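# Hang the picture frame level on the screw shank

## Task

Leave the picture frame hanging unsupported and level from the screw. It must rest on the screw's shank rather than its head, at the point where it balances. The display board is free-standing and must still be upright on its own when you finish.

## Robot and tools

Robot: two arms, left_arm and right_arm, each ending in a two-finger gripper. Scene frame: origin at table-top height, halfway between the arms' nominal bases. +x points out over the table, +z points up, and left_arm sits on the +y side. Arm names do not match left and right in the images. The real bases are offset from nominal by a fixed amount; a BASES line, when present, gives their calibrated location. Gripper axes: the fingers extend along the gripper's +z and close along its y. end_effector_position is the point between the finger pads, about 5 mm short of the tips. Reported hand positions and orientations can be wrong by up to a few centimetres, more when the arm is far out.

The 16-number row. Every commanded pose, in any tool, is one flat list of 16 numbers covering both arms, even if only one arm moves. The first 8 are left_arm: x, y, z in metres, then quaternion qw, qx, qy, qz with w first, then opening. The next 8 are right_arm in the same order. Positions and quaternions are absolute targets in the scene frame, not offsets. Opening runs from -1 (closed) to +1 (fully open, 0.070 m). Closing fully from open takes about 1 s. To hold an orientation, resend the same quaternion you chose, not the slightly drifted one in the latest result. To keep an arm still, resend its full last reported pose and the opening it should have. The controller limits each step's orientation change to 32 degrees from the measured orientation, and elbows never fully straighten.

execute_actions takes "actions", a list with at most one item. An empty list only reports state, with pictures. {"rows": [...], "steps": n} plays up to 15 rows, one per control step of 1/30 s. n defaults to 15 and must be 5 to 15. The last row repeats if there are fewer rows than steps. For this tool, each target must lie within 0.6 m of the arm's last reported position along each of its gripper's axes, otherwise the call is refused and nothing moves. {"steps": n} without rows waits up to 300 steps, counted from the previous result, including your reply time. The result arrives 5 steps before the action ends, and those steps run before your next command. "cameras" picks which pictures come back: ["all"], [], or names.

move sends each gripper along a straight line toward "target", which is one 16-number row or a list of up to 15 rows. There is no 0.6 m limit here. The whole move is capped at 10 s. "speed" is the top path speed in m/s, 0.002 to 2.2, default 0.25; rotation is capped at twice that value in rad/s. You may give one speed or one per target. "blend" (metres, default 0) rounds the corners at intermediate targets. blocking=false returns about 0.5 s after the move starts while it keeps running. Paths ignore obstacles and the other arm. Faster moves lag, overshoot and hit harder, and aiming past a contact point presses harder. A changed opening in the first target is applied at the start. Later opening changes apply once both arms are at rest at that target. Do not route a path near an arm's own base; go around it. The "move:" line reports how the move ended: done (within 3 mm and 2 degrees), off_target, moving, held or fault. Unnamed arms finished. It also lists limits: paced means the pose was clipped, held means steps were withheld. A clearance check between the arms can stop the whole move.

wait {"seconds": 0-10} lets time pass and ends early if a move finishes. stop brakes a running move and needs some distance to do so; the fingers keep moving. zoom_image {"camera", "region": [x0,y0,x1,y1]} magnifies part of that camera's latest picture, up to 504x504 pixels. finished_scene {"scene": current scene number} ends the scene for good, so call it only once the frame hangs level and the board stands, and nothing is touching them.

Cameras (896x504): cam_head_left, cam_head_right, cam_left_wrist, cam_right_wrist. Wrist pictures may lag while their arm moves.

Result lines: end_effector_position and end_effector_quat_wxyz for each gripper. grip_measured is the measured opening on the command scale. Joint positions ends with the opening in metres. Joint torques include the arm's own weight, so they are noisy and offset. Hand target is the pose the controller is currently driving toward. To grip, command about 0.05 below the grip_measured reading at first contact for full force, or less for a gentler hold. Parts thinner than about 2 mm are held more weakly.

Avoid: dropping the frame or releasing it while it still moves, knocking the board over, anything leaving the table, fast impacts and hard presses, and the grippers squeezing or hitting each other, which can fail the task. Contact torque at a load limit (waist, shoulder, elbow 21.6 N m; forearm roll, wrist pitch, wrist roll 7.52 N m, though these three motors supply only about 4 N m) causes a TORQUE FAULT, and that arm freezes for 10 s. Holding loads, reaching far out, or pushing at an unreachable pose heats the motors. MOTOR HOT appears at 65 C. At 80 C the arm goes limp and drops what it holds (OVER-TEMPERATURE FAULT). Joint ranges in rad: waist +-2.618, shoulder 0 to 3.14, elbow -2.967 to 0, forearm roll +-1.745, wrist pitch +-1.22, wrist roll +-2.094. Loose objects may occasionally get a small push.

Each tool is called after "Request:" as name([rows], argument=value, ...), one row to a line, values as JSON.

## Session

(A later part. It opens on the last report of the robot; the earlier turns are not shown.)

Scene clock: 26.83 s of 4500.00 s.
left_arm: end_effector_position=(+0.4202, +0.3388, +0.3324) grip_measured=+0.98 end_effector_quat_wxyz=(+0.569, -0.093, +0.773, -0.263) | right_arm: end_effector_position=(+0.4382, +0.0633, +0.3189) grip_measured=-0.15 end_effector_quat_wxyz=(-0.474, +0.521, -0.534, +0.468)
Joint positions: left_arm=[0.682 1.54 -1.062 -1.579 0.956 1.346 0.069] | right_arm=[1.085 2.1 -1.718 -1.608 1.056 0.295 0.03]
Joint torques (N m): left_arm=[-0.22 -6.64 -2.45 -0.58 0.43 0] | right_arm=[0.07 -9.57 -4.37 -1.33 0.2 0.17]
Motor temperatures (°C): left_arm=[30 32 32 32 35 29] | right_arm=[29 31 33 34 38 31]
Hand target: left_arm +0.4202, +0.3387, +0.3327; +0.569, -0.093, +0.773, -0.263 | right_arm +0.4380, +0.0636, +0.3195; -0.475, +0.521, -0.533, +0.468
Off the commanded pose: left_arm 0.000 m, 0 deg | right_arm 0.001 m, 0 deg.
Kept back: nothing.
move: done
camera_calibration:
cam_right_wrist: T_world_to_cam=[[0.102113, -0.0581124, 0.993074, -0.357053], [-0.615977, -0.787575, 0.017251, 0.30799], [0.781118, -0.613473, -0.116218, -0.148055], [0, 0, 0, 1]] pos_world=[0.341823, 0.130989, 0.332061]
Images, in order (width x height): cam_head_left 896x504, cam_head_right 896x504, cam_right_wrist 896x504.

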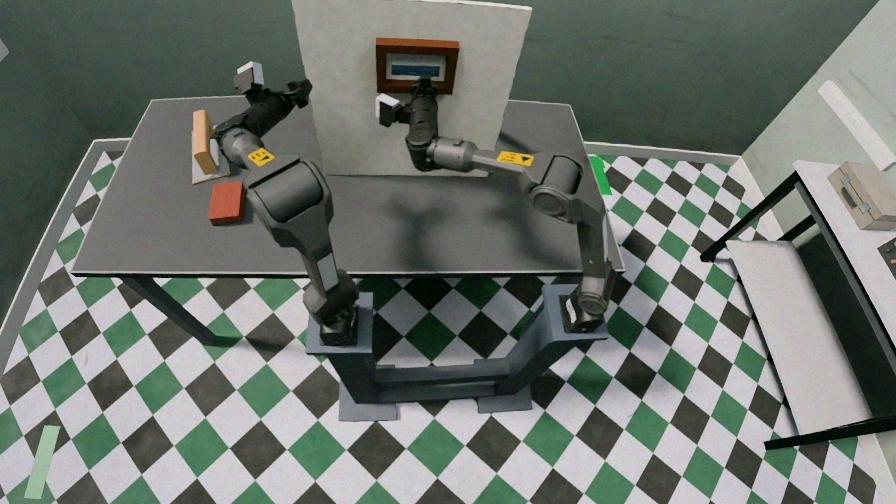

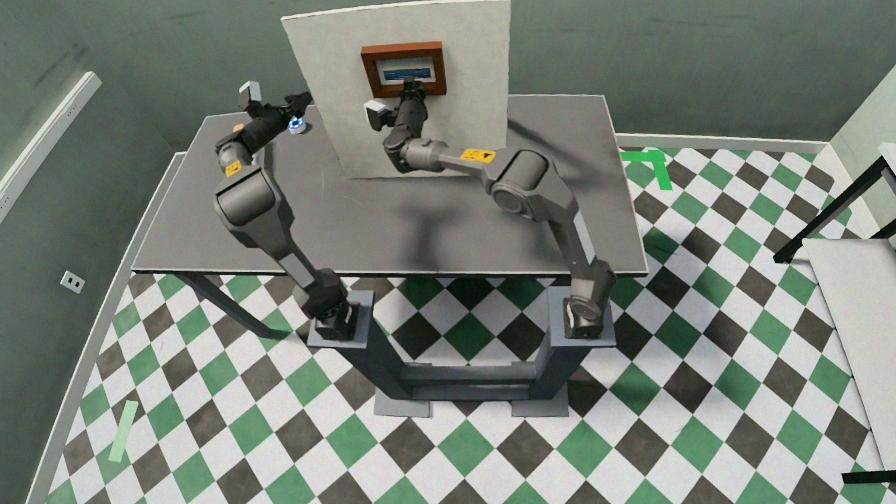

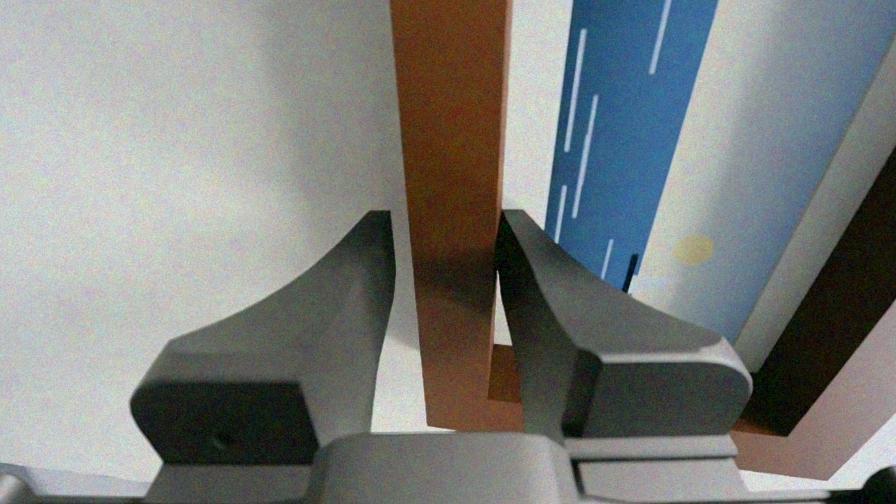

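Request:
move(target=[0.4202, 0.3387, 0.3327, 0.569, -0.093, 0.773, -0.263, 0.98, 0.438, 0.0633, 0.3197, 0.475, -0.521, 0.533, -0.468, 0.1], speed=0.03, cameras=["all"])

Request:
zoom_image(camera="cam_left_wrist", region=[596, 100, 896, 400])

Request:
zoom_image(camera="cam_head_left", region=[365, 20, 475, 100])

Request:
zoom_image(camera="cam_head_right", region=[355, 20, 465, 100])

Scene clock: 29.20 s of 4500.00 s.
left_arm: end_effector_position=(+0.4202, +0.3388, +0.3324) grip_measured=+0.98 end_effector_quat_wxyz=(+0.569, -0.093, +0.773, -0.263) | right_arm: end_effector_position=(+0.4377, +0.0636, +0.3192) grip_measured=+0.10 end_effector_quat_wxyz=(-0.475, +0.521, -0.533, +0.468)
Joint positions: left_arm=[0.682 1.54 -1.062 -1.579 0.956 1.346 0.069] | right_arm=[1.086 2.099 -1.717 -1.609 1.056 0.295 0.038]
Joint torques (N m): left_arm=[-0.3 -6.58 -2.57 -0.56 0.45 -0.02] | right_arm=[-3.99 -12.08 -4.64 -1.82 0.37 0.05]
Motor temperatures (°C): left_arm=[30 32 32 32 35 29] | right_arm=[29 31 33 35 38 31]
Hand target: left_arm +0.4202, +0.3387, +0.3327; +0.569, -0.093, +0.773, -0.263 | right_arm +0.4380, +0.0633, +0.3197; -0.475, +0.521, -0.533, +0.468
Off the commanded pose: left_arm 0.000 m, 0 deg | right_arm 0.001 m, 0 deg.
Kept back: nothing.
move: done
camera_calibration:
cam_left_wrist: T_world_to_cam=[[-0.13746, -0.855525, 0.49918, 0.185198], [-0.798695, -0.202328, -0.566701, 0.593112], [0.585825, -0.476592, -0.655492, 0.254991], [0, 0, 0, 1]] pos_world=[0.349793, 0.399971, 0.410814]
cam_right_wrist: T_world_to_cam=[[0.101559, -0.0576597, 0.993157, -0.357179], [-0.614984, -0.788354, 0.0171181, 0.307584], [0.781972, -0.612514, -0.115524, -0.148077], [0, 0, 0, 1]] pos_world=[0.341226, 0.131191, 0.332363]

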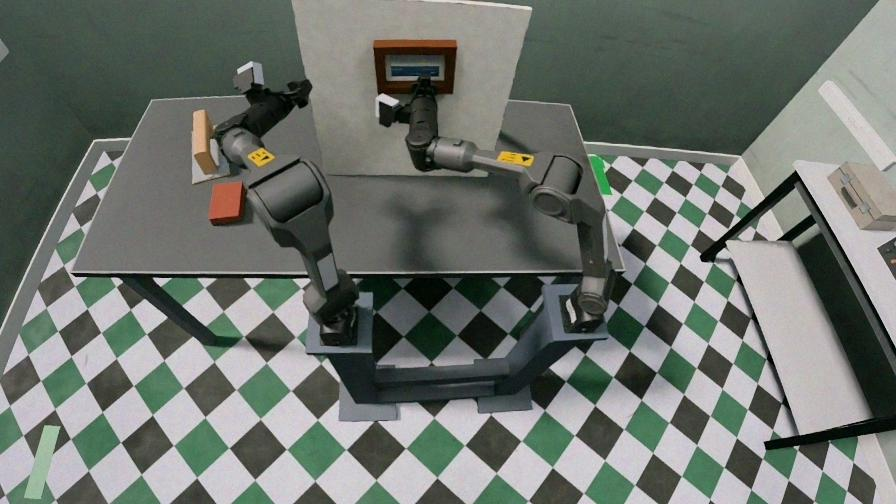

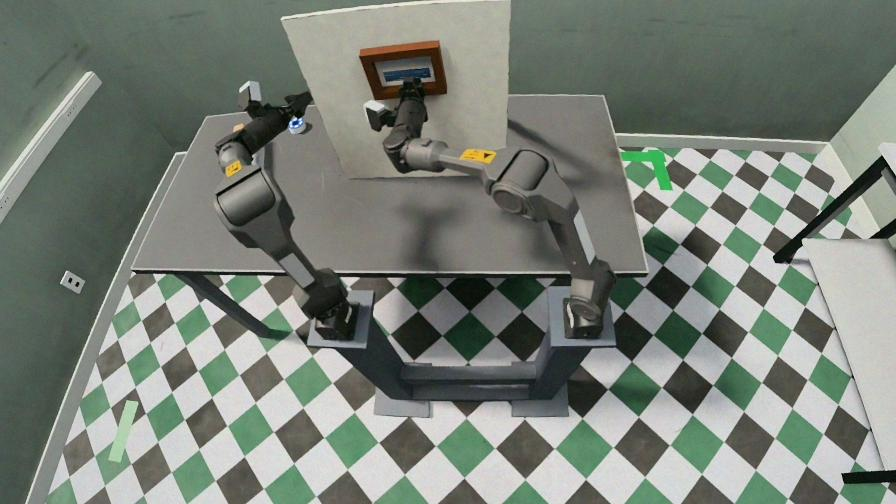

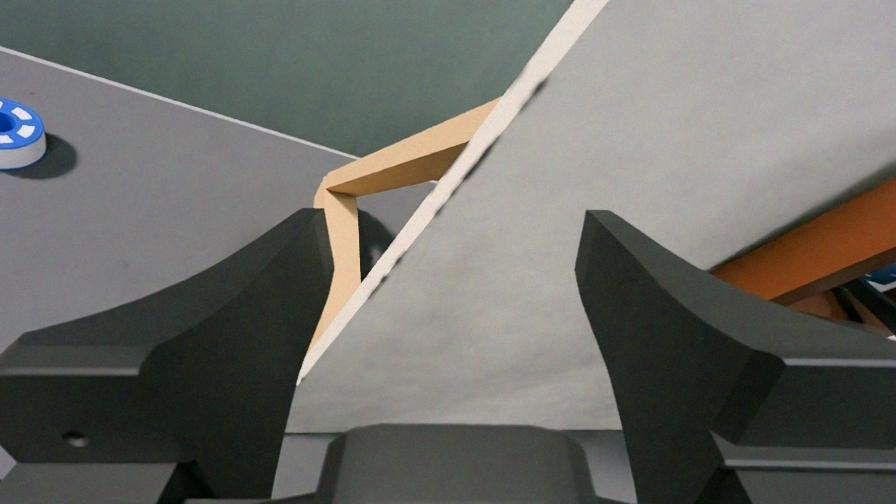

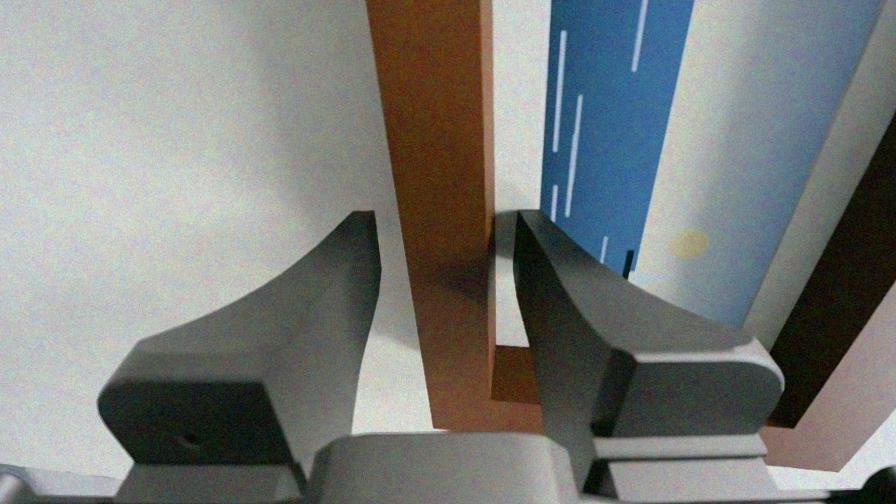

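Scaled by 1.680 from the camera's 896x504 image, which has a finer 1280x720 frame.

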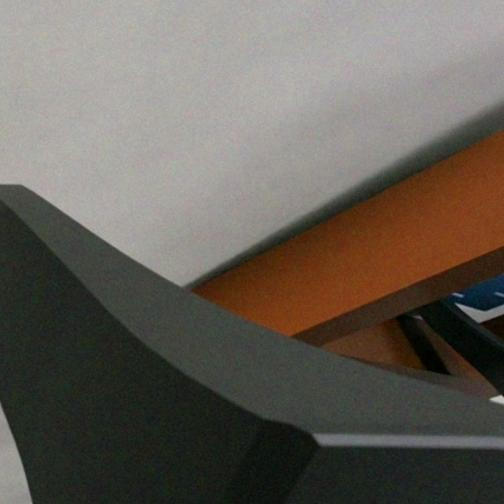

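Scaled by 4.582 from the camera's 896x504 image, which has a finer 1280x720 frame.

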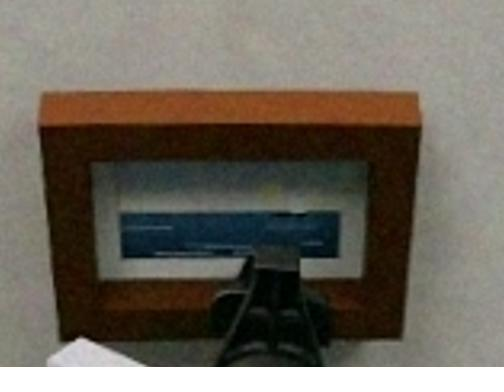

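Scaled by 4.582 from the camera's 896x504 image, which has a finer 1280x720 frame.

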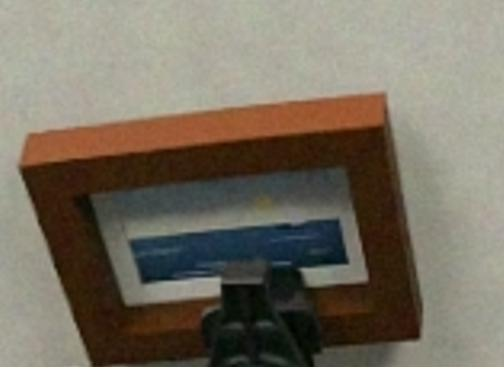

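Request:
move([
  [0.4202, 0.3387, 0.3327, 0.569, -0.093, 0.773, -0.263, 0.98, 0.438, 0.0636, 0.3190, 0.475, -0.521, 0.533, -0.468, -0.6],
  [0.4202, 0.3387, 0.3327, 0.569, -0.093, 0.773, -0.263, 0.98, 0.438, 0.0636, 0.3230, 0.475, -0.521, 0.533, -0.468, -0.6],
  [0.4202, 0.3387, 0.3327, 0.569, -0.093, 0.773, -0.263, 0.98, 0.438, 0.0626, 0.3230, 0.475, -0.521, 0.533, -0.468, -0.6],
  [0.4202, 0.3387, 0.3327, 0.569, -0.093, 0.773, -0.263, 0.98, 0.438, 0.0626, 0.3187, 0.475, -0.521, 0.533, -0.468, -0.6],
  [0.4202, 0.3387, 0.3327, 0.569, -0.093, 0.773, -0.263, 0.98, 0.438, 0.0626, 0.3187, 0.475, -0.521, 0.533, -0.468, 0.1],
], speed=0.03, cameras=["cam_head_left","cam_head_right","cam_right_wrist"])

Request:
zoom_image(camera="cam_head_left", region=[365, 20, 475, 100])

Request:
zoom_image(camera="cam_head_right", region=[355, 20, 465, 100])

Scene clock: 33.10 s of 4500.00 s.
left_arm: end_effector_position=(+0.4202, +0.3388, +0.3324) grip_measured=+0.98 end_effector_quat_wxyz=(+0.569, -0.093, +0.773, -0.263) | right_arm: end_effector_position=(+0.4381, +0.0624, +0.3177) grip_measured=+0.10 end_effector_quat_wxyz=(-0.474, +0.521, -0.533, +0.468)
Joint positions: left_arm=[0.682 1.54 -1.062 -1.579 0.956 1.346 0.069] | right_arm=[1.084 2.098 -1.709 -1.612 1.056 0.301 0.038]
Joint torques (N m): left_arm=[-0.3 -6.38 -2.9 -0.62 0.49 -0.03] | right_arm=[-2.5 -12.11 -5.87 -1.99 0.15 0.02]
Motor temperatures (°C): left_arm=[30 32 32 32 35 29] | right_arm=[29 31 33 35 38 31]
Hand target: left_arm +0.4202, +0.3387, +0.3327; +0.569, -0.093, +0.773, -0.263 | right_arm +0.4380, +0.0626, +0.3187; -0.475, +0.521, -0.533, +0.468
Off the commanded pose: left_arm 0.000 m, 0 deg | right_arm 0.001 m, 0 deg.
Kept back: nothing.
move: done
camera_calibration:
cam_right_wrist: T_world_to_cam=[[0.102222, -0.0569378, 0.993131, -0.356105], [-0.615781, -0.787706, 0.0182213, 0.306809], [0.781258, -0.613414, -0.115582, -0.148856], [0, 0, 0, 1]] pos_world=[0.341623, 0.130089, 0.330864]
Images, in order (width x height): cam_head_left 896x504, cam_head_right 896x504, cam_right_wrist 896x504.

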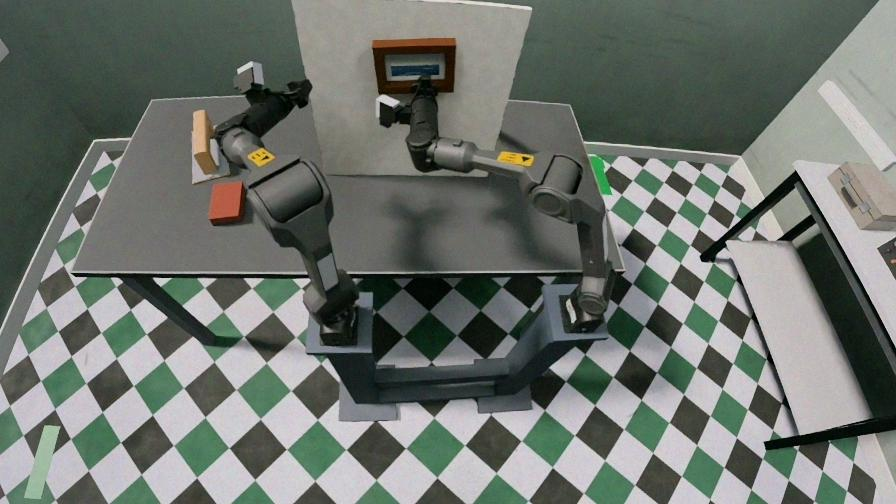

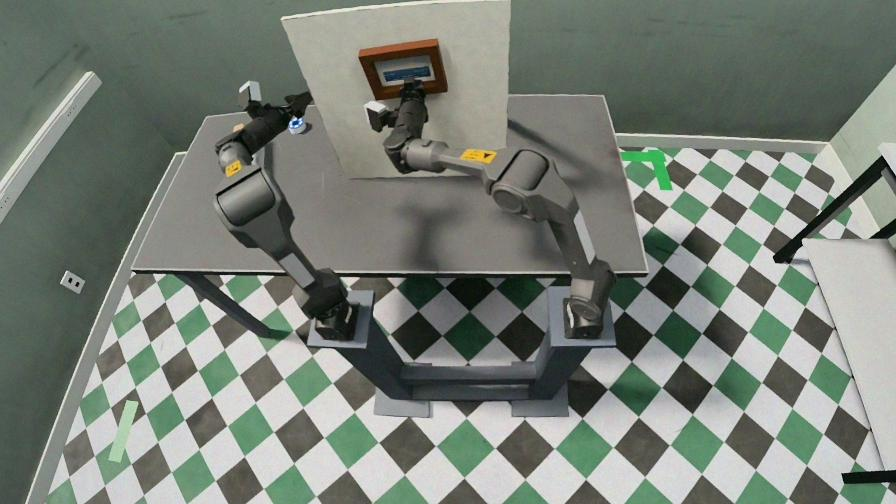

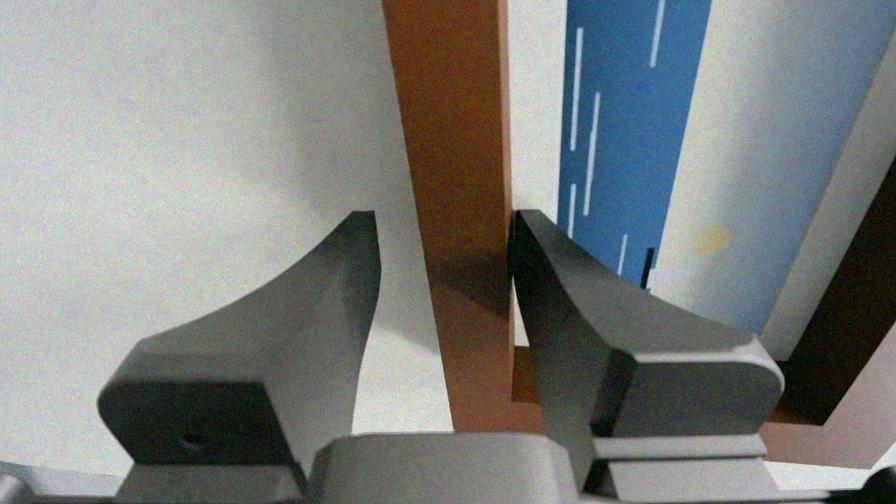

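Scaled by 4.582 from the camera's 896x504 image, which has a finer 1280x720 frame.

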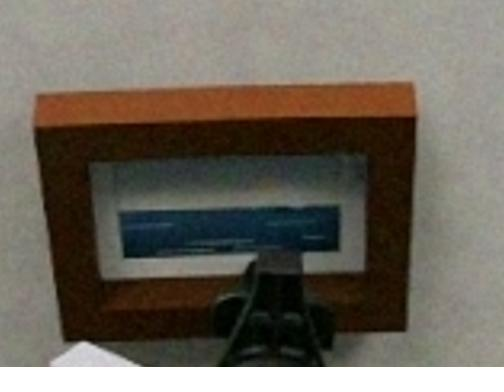

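Scaled by 4.582 from the camera's 896x504 image, which has a finer 1280x720 frame.

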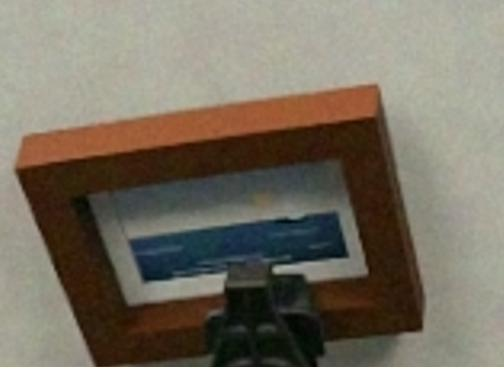

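Request:
move(target=[0.4202, 0.3387, 0.3327, 0.569, -0.093, 0.773, -0.263, 0.98, 0.438, 0.0626, 0.3225, 0.475, -0.521, 0.533, -0.468, 0.2], speed=0.05, cameras=["cam_head_left","cam_head_right","cam_right_wrist"])

Request:
zoom_image(camera="cam_head_left", region=[365, 20, 475, 100])

Request:
zoom_image(camera="cam_head_right", region=[355, 20, 465, 100])

Scene clock: 35.63 s of 4500.00 s.
left_arm: end_effector_position=(+0.4202, +0.3388, +0.3324) grip_measured=+0.98 end_effector_quat_wxyz=(+0.569, -0.093, +0.773, -0.263) | right_arm: end_effector_position=(+0.4381, +0.0623, +0.3223) grip_measured=+0.20 end_effector_quat_wxyz=(-0.475, +0.521, -0.533, +0.468)
Joint positions: left_arm=[0.682 1.54 -1.062 -1.579 0.956 1.346 0.069] | right_arm=[1.084 2.094 -1.72 -1.605 1.056 0.286 0.042]
Joint torques (N m): left_arm=[-0.2 -6.61 -2.71 -0.58 0.45 -0.05] | right_arm=[-4.54 -12.4 -6.2 -1.99 0.21 0.22]
Motor temperatures (°C): left_arm=[30 32 32 32 35 29] | right_arm=[29 32 33 35 38 31]
Hand target: left_arm +0.4202, +0.3387, +0.3327; +0.569, -0.093, +0.773, -0.263 | right_arm +0.4380, +0.0626, +0.3225; -0.475, +0.521, -0.533, +0.468
Off the commanded pose: left_arm 0.000 m, 0 deg | right_arm 0.000 m, 0 deg.
Kept back: nothing.
move: done
camera_calibration:
cam_right_wrist: T_world_to_cam=[[0.100806, -0.0580454, 0.993211, -0.360079], [-0.616077, -0.787513, 0.0165047, 0.307297], [0.781209, -0.613558, -0.115146, -0.148496], [0, 0, 0, 1]] pos_world=[0.341623, 0.129988, 0.335464]
Images, in order (width x height): cam_head_left 896x504, cam_head_right 896x504, cam_right_wrist 896x504.

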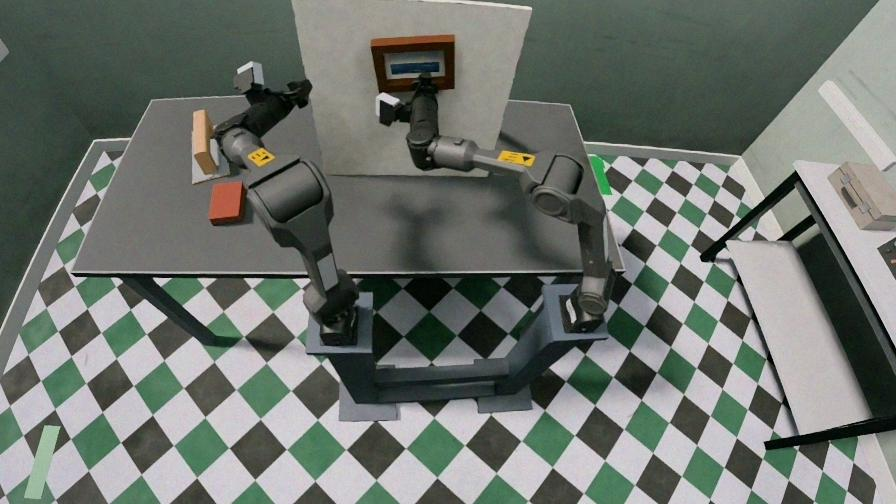

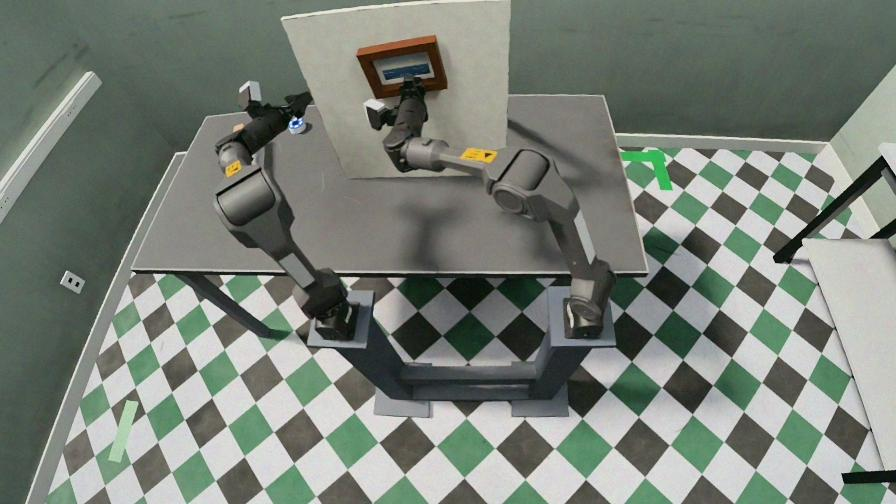

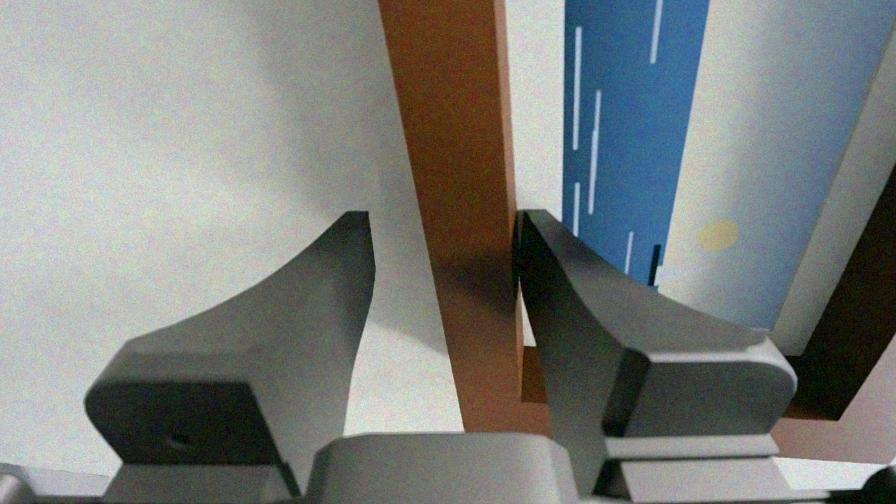

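Scaled by 4.582 from the camera's 896x504 image, which has a finer 1280x720 frame.

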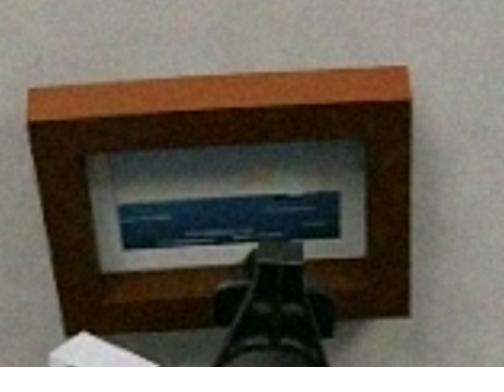

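Scaled by 4.582 from the camera's 896x504 image, which has a finer 1280x720 frame.

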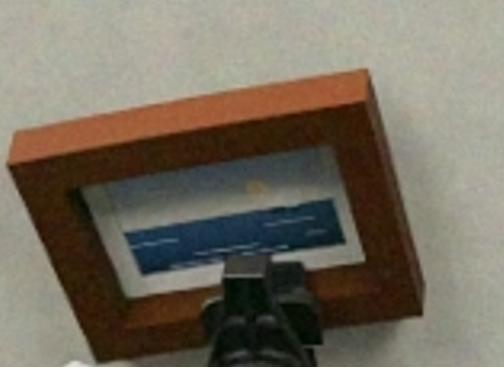

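Request:
move([
  [0.4202, 0.3387, 0.3327, 0.569, -0.093, 0.773, -0.263, 0.98, 0.438, 0.0624, 0.3224, 0.475, -0.521, 0.533, -0.468, -0.6],
  [0.4202, 0.3387, 0.3327, 0.569, -0.093, 0.773, -0.263, 0.98, 0.438, 0.062, 0.3190, 0.475, -0.521, 0.533, -0.468, -0.6],
  [0.4202, 0.3387, 0.3327, 0.569, -0.093, 0.773, -0.263, 0.98, 0.438, 0.062, 0.3195, 0.475, -0.521, 0.533, -0.468, -0.2],
  [0.4202, 0.3387, 0.3327, 0.569, -0.093, 0.773, -0.263, 0.98, 0.429, 0.062, 0.3200, 0.475, -0.521, 0.533, -0.468, -0.2],
], speed=0.03, cameras=["cam_head_left","cam_head_right","cam_right_wrist"])

Request:
zoom_image(camera="cam_head_left", region=[365, 20, 475, 100])

Request:
zoom_image(camera="cam_head_right", region=[355, 20, 465, 100])

Scene clock: 41.17 s of 4500.00 s.
left_arm: end_effector_position=(+0.4202, +0.3388, +0.3324) grip_measured=+0.98 end_effector_quat_wxyz=(+0.569, -0.093, +0.773, -0.263) | right_arm: end_effector_position=(+0.4290, +0.0618, +0.3197) grip_measured=-0.19 end_effector_quat_wxyz=(-0.475, +0.521, -0.533, +0.468)
Joint positions: left_arm=[0.682 1.54 -1.062 -1.579 0.956 1.346 0.069] | right_arm=[1.103 2.078 -1.682 -1.611 1.073 0.31 0.028]
Joint torques (N m): left_arm=[-0.01 -6.55 -2.73 -0.63 0.46 -0.06] | right_arm=[-1.11 -6.58 -1.66 1.12 0.38 0.46]
Motor temperatures (°C): left_arm=[30 32 32 32 35 29] | right_arm=[29 32 33 35 38 31]
Hand target: left_arm +0.4202, +0.3387, +0.3327; +0.569, -0.093, +0.773, -0.263 | right_arm +0.4290, +0.0620, +0.3200; -0.475, +0.521, -0.533, +0.468
Off the commanded pose: left_arm 0.000 m, 0 deg | right_arm 0.000 m, 0 deg.
Kept back: nothing.
move: done
camera_calibration:
cam_right_wrist: T_world_to_cam=[[0.101016, -0.0574098, 0.993227, -0.356677], [-0.615739, -0.787765, 0.0170895, 0.30113], [0.781449, -0.613295, -0.114926, -0.14227], [0, 0, 0, 1]] pos_world=[0.332624, 0.129489, 0.332765]
Images, in order (width x height): cam_head_left 896x504, cam_head_right 896x504, cam_right_wrist 896x504.

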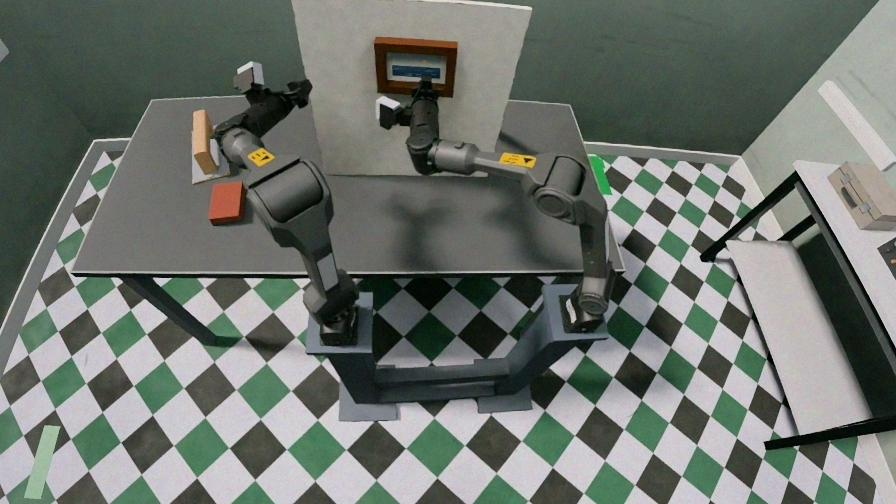

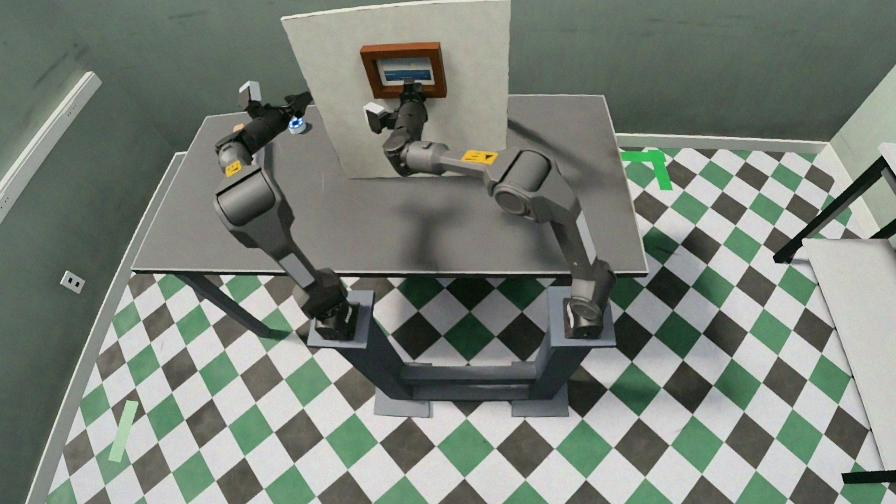

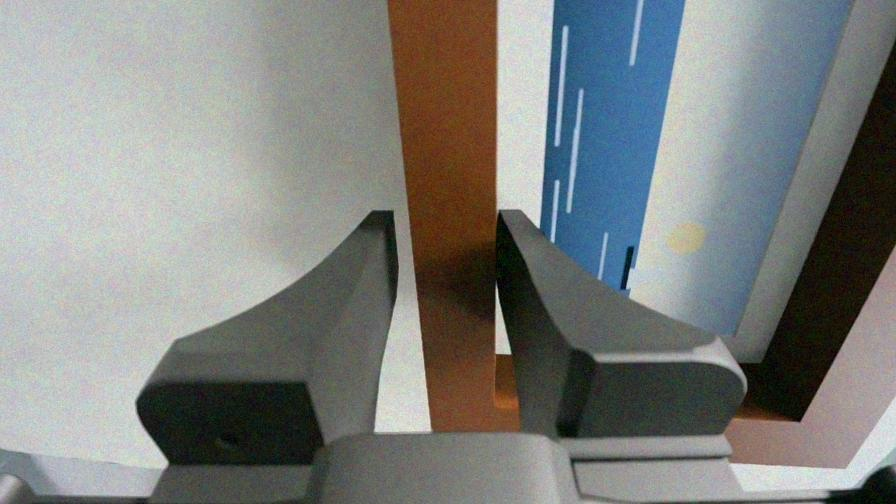

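Scaled by 4.582 from the camera's 896x504 image, which has a finer 1280x720 frame.

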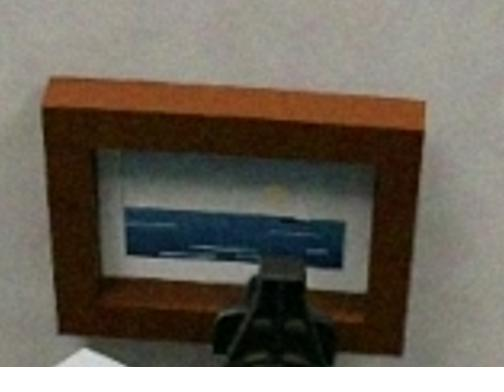

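Scaled by 4.582 from the camera's 896x504 image, which has a finer 1280x720 frame.

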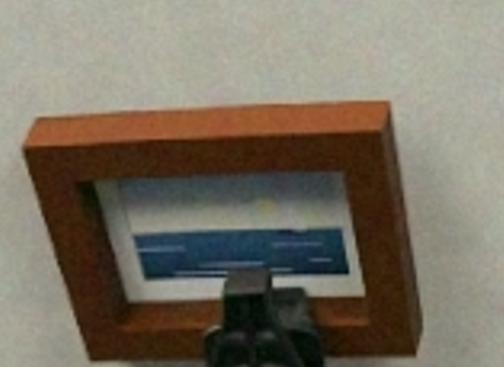

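Request:
move([
  [0.4202, 0.3387, 0.3327, 0.569, -0.093, 0.773, -0.263, 0.98, 0.429, 0.062, 0.3220, 0.475, -0.521, 0.533, -0.468, 0.0],
  [0.4202, 0.3387, 0.3327, 0.569, -0.093, 0.773, -0.263, 0.98, 0.385, 0.062, 0.327, 0.475, -0.521, 0.533, -0.468, 0.0],
], speed=0.1, cameras=["cam_head_left","cam_head_right","cam_right_wrist"])

Request:
zoom_image(camera="cam_head_left", region=[365, 20, 475, 100])

Request:
zoom_image(camera="cam_head_right", region=[355, 20, 465, 100])

Scene clock: 43.10 s of 4500.00 s.
left_arm: end_effector_position=(+0.4202, +0.3388, +0.3324) grip_measured=+0.98 end_effector_quat_wxyz=(+0.569, -0.093, +0.773, -0.263) | right_arm: end_effector_position=(+0.3845, +0.0619, +0.3273) grip_measured=+0.00 end_effector_quat_wxyz=(-0.475, +0.521, -0.533, +0.468)
Joint positions: left_arm=[0.682 1.54 -1.062 -1.579 0.956 1.346 0.069] | right_arm=[1.202 2.001 -1.585 -1.59 1.168 0.33 0.035]
Joint torques (N m): left_arm=[-0.09 -6.48 -2.64 -0.62 0.47 -0.09] | right_arm=[-0.46 -8.23 -4.24 -1.05 0.11 0.25]
Motor temperatures (°C): left_arm=[30 32 32 32 35 29] | right_arm=[29 32 33 35 38 31]
Hand target: left_arm +0.4202, +0.3387, +0.3327; +0.569, -0.093, +0.773, -0.263 | right_arm +0.3850, +0.0620, +0.3270; -0.475, +0.521, -0.533, +0.468
Off the commanded pose: left_arm 0.000 m, 0 deg | right_arm 0.001 m, 0 deg.
Kept back: nothing.
move: done
camera_calibration:
cam_right_wrist: T_world_to_cam=[[0.10023, -0.05763, 0.993294, -0.35939], [-0.615368, -0.78807, 0.0163715, 0.273718], [0.781841, -0.612882, -0.114452, -0.106884], [0, 0, 0, 1]] pos_world=[0.288025, 0.12949, 0.340266]
Images, in order (width x height): cam_head_left 896x504, cam_head_right 896x504, cam_right_wrist 896x504.

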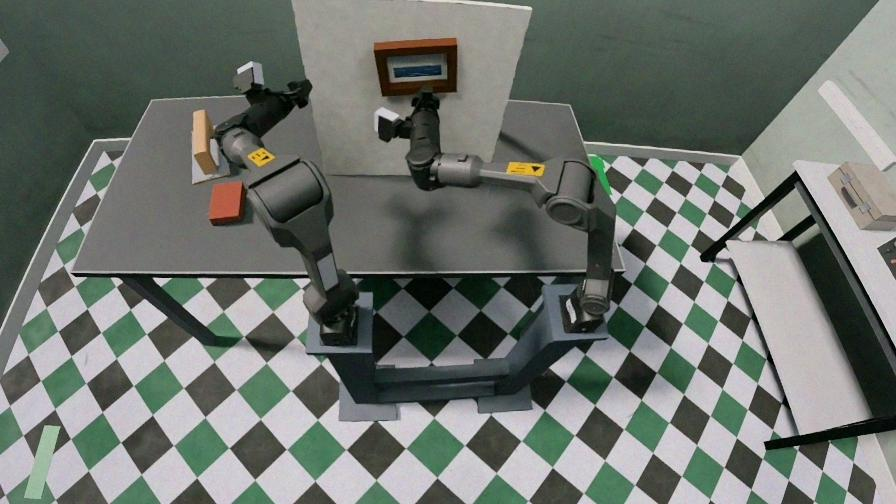

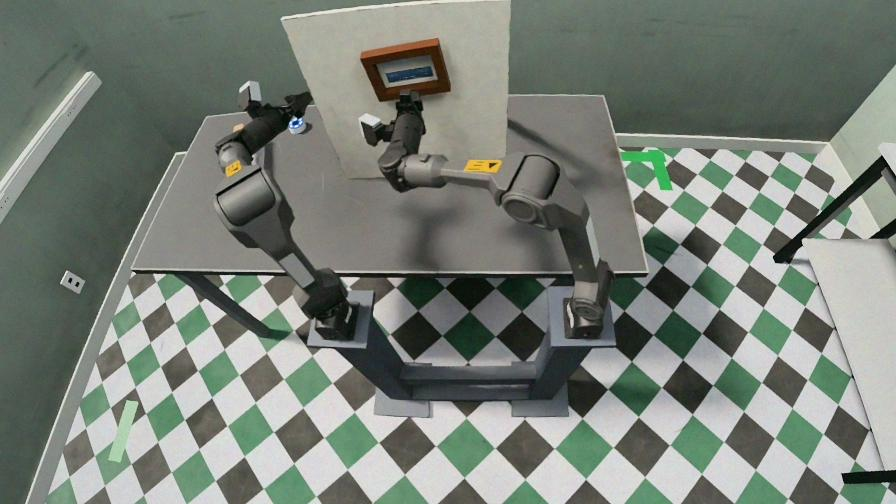

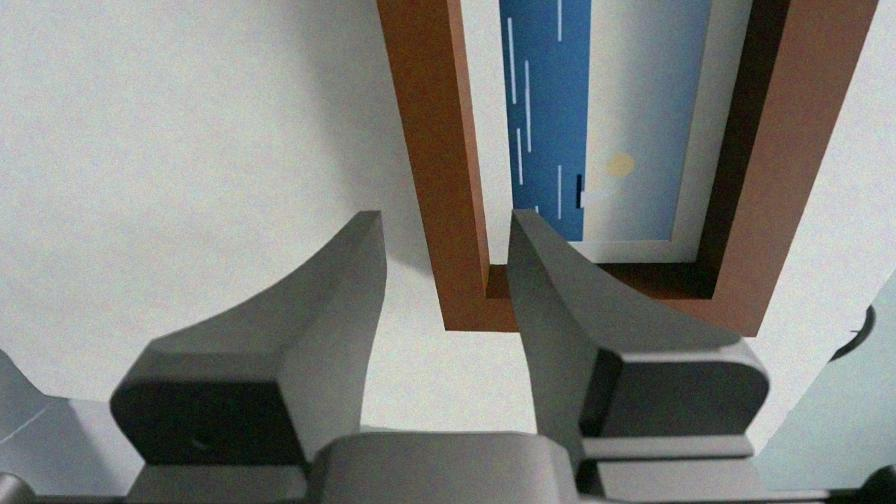

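Scaled by 4.582 from the camera's 896x504 image, which has a finer 1280x720 frame.

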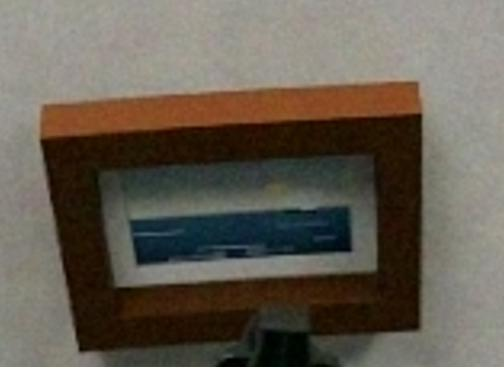

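Scaled by 4.582 from the camera's 896x504 image, which has a finer 1280x720 frame.

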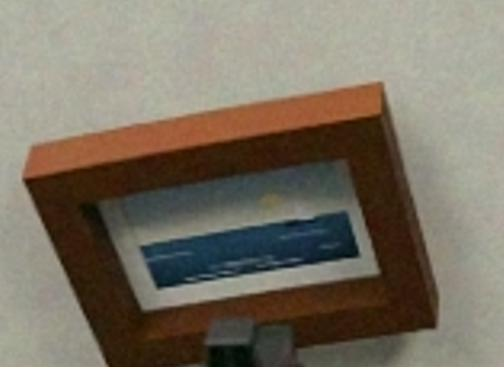

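Request:
execute_actions(actions=[], cameras=["cam_head_right","cam_right_wrist"])

Request:
zoom_image(camera="cam_head_right", region=[355, 20, 465, 100])

Scene clock: 43.63 s of 4500.00 s.
left_arm: end_effector_position=(+0.4202, +0.3388, +0.3324) grip_measured=+0.98 end_effector_quat_wxyz=(+0.569, -0.093, +0.773, -0.263) | right_arm: end_effector_position=(+0.3849, +0.0619, +0.3268) grip_measured=+0.00 end_effector_quat_wxyz=(-0.475, +0.521, -0.533, +0.468)
Joint positions: left_arm=[0.682 1.54 -1.062 -1.579 0.956 1.346 0.069] | right_arm=[1.201 2.002 -1.585 -1.59 1.167 0.33 0.035]
Joint torques (N m): left_arm=[0.24 -6.46 -2.81 -0.6 0.41 -0.09] | right_arm=[-0.47 -7.93 -4.54 -1.15 0.1 0.13]
Motor temperatures (°C): left_arm=[30 32 32 32 35 29] | right_arm=[29 32 33 35 38 31]
Hand target: left_arm +0.4202, +0.3387, +0.3327; +0.569, -0.093, +0.773, -0.263 | right_arm +0.3850, +0.0620, +0.3270; -0.475, +0.521, -0.533, +0.468
Off the commanded pose: left_arm 0.000 m, 0 deg | right_arm 0.000 m, 0 deg.
Steps of this call (1-16: nothing new was sent). Readings (end_effector_position of left_arm | right_arm):
1: (+0.4202, +0.3388, +0.3324) | (+0.3848, +0.0616, +0.3273)
2: (+0.4202, +0.3388, +0.3324) | (+0.3848, +0.0618, +0.3272)
4: (+0.4202, +0.3388, +0.3324) | (+0.3848, +0.0618, +0.3272)
8: (+0.4202, +0.3388, +0.3324) | (+0.3848, +0.0618, +0.3272)
16: the state above
camera_calibration:
cam_right_wrist: T_world_to_cam=[[0.100834, -0.0569645, 0.993271, -0.359187], [-0.615393, -0.788031, 0.0172787, 0.273666], [0.781744, -0.612995, -0.114516, -0.107189], [0, 0, 0, 1]] pos_world=[0.288425, 0.12949, 0.339766]
Images, in order (width x height): cam_head_right 896x504, cam_right_wrist 896x504.

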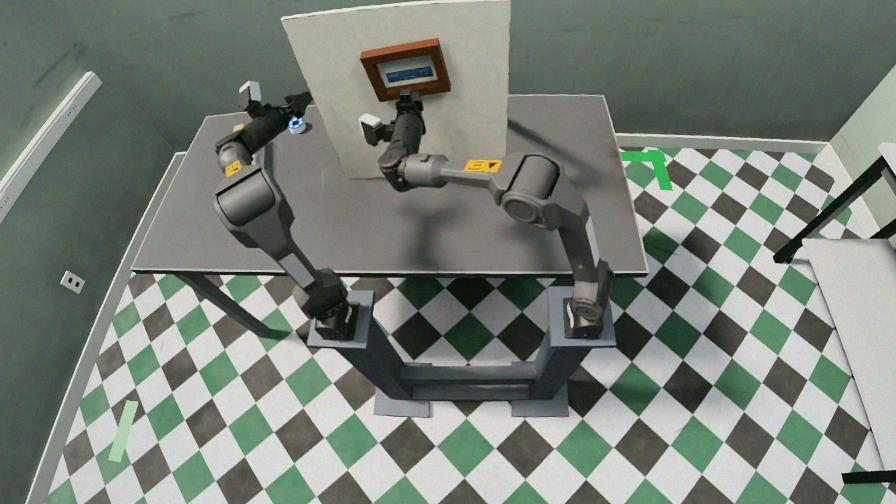

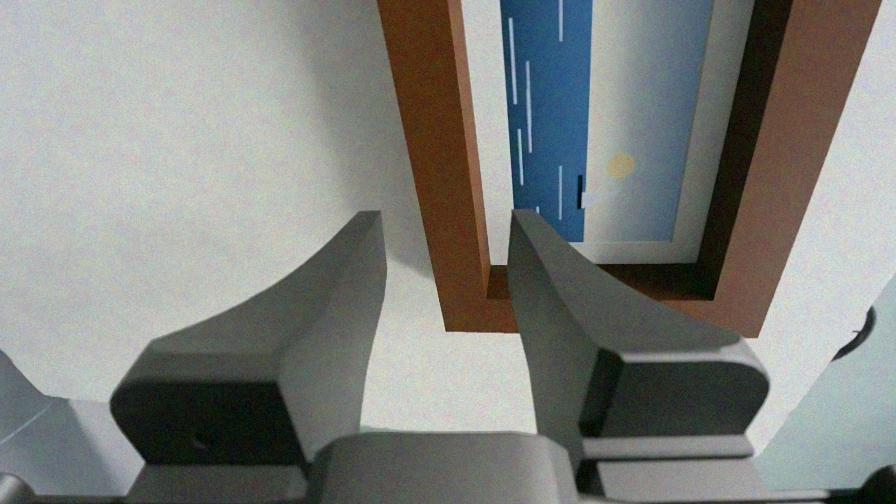

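Scaled by 4.582 from the camera's 896x504 image, which has a finer 1280x720 frame.

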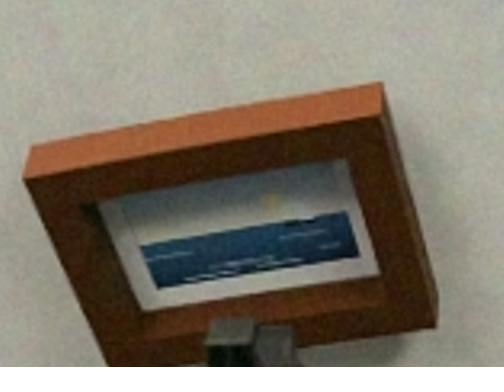

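Request:
move([
  [0.4202, 0.3387, 0.3327, 0.569, -0.093, 0.773, -0.263, 0.98, 0.400, 0.062, 0.322, 0.4433, -0.5483, 0.5043, -0.4988, 0.0],
  [0.4202, 0.3387, 0.3327, 0.569, -0.093, 0.773, -0.263, 0.98, 0.434, 0.062, 0.320, 0.4433, -0.5483, 0.5043, -0.4988, 0.0],
  [0.4202, 0.3387, 0.3327, 0.569, -0.093, 0.773, -0.263, 0.98, 0.434, 0.062, 0.320, 0.4433, -0.5483, 0.5043, -0.4988, -0.6],
  [0.4202, 0.3387, 0.3327, 0.569, -0.093, 0.773, -0.263, 0.98, 0.434, 0.062, 0.3245, 0.4433, -0.5483, 0.5043, -0.4988, -0.6],
  [0.4202, 0.3387, 0.3327, 0.569, -0.093, 0.773, -0.263, 0.98, 0.434, 0.0697, 0.3220, 0.475, -0.521, 0.533, -0.468, -0.6],
  [0.4202, 0.3387, 0.3327, 0.569, -0.093, 0.773, -0.263, 0.98, 0.434, 0.0697, 0.3185, 0.475, -0.521, 0.533, -0.468, -0.6],
], speed=[0.15, 0.15, 0.1, 0.05, 0.08, 0.03], cameras=["cam_head_right","cam_right_wrist"])

Request:
zoom_image(camera="cam_head_right", region=[355, 20, 465, 100])

Scene clock: 48.23 s of 4500.00 s.
left_arm: end_effector_position=(+0.4202, +0.3388, +0.3324) grip_measured=+0.98 end_effector_quat_wxyz=(+0.569, -0.093, +0.773, -0.263) | right_arm: end_effector_position=(+0.4342, +0.0700, +0.3218) grip_measured=-0.39 end_effector_quat_wxyz=(-0.478, +0.519, -0.532, +0.469)
Joint positions: left_arm=[0.682 1.54 -1.062 -1.579 0.956 1.346 0.069] | right_arm=[1.101 2.112 -1.742 -1.607 1.07 0.288 0.021]
Joint torques (N m): left_arm=[0.14 -6.5 -2.76 -0.62 0.44 -0.12] | right_arm=[-4.34 -7.42 -2.05 1.27 1.11 0.69]
Motor temperatures (°C): left_arm=[30 32 32 32 35 29] | right_arm=[29 32 33 35 38 31]
Hand target: left_arm +0.4202, +0.3387, +0.3327; +0.569, -0.093, +0.773, -0.263 | right_arm +0.4340, +0.0697, +0.3185; -0.475, +0.521, -0.533, +0.468
Off the commanded pose: left_arm 0.000 m, 0 deg | right_arm 0.003 m, 0 deg.
Kept back: nothing.
move: done
camera_calibration:
cam_right_wrist: T_world_to_cam=[[0.0937049, -0.0610553, 0.993726, -0.355512], [-0.614177, -0.789112, 0.00943112, 0.312569], [0.783586, -0.611207, -0.111442, -0.143245], [0, 0, 0, 1]] pos_world=[0.33753, 0.137394, 0.33437]
Images, in order (width x height): cam_head_right 896x504, cam_right_wrist 896x504.

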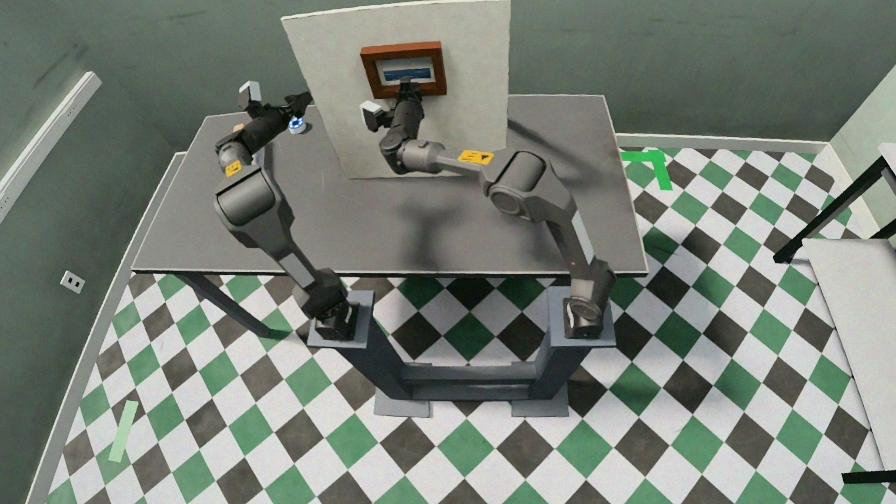

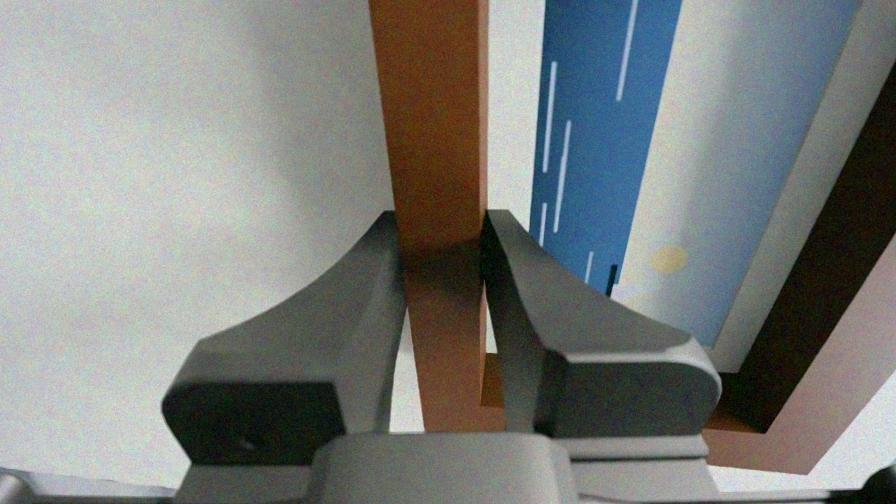

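Scaled by 4.582 from the camera's 896x504 image, which has a finer 1280x720 frame.

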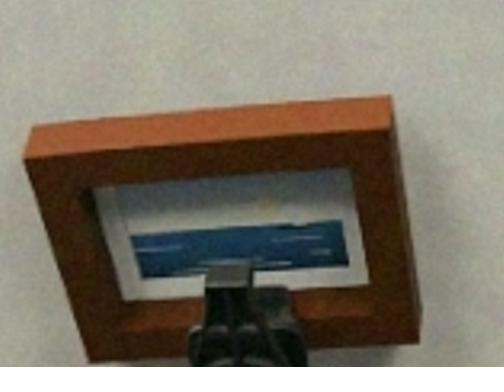

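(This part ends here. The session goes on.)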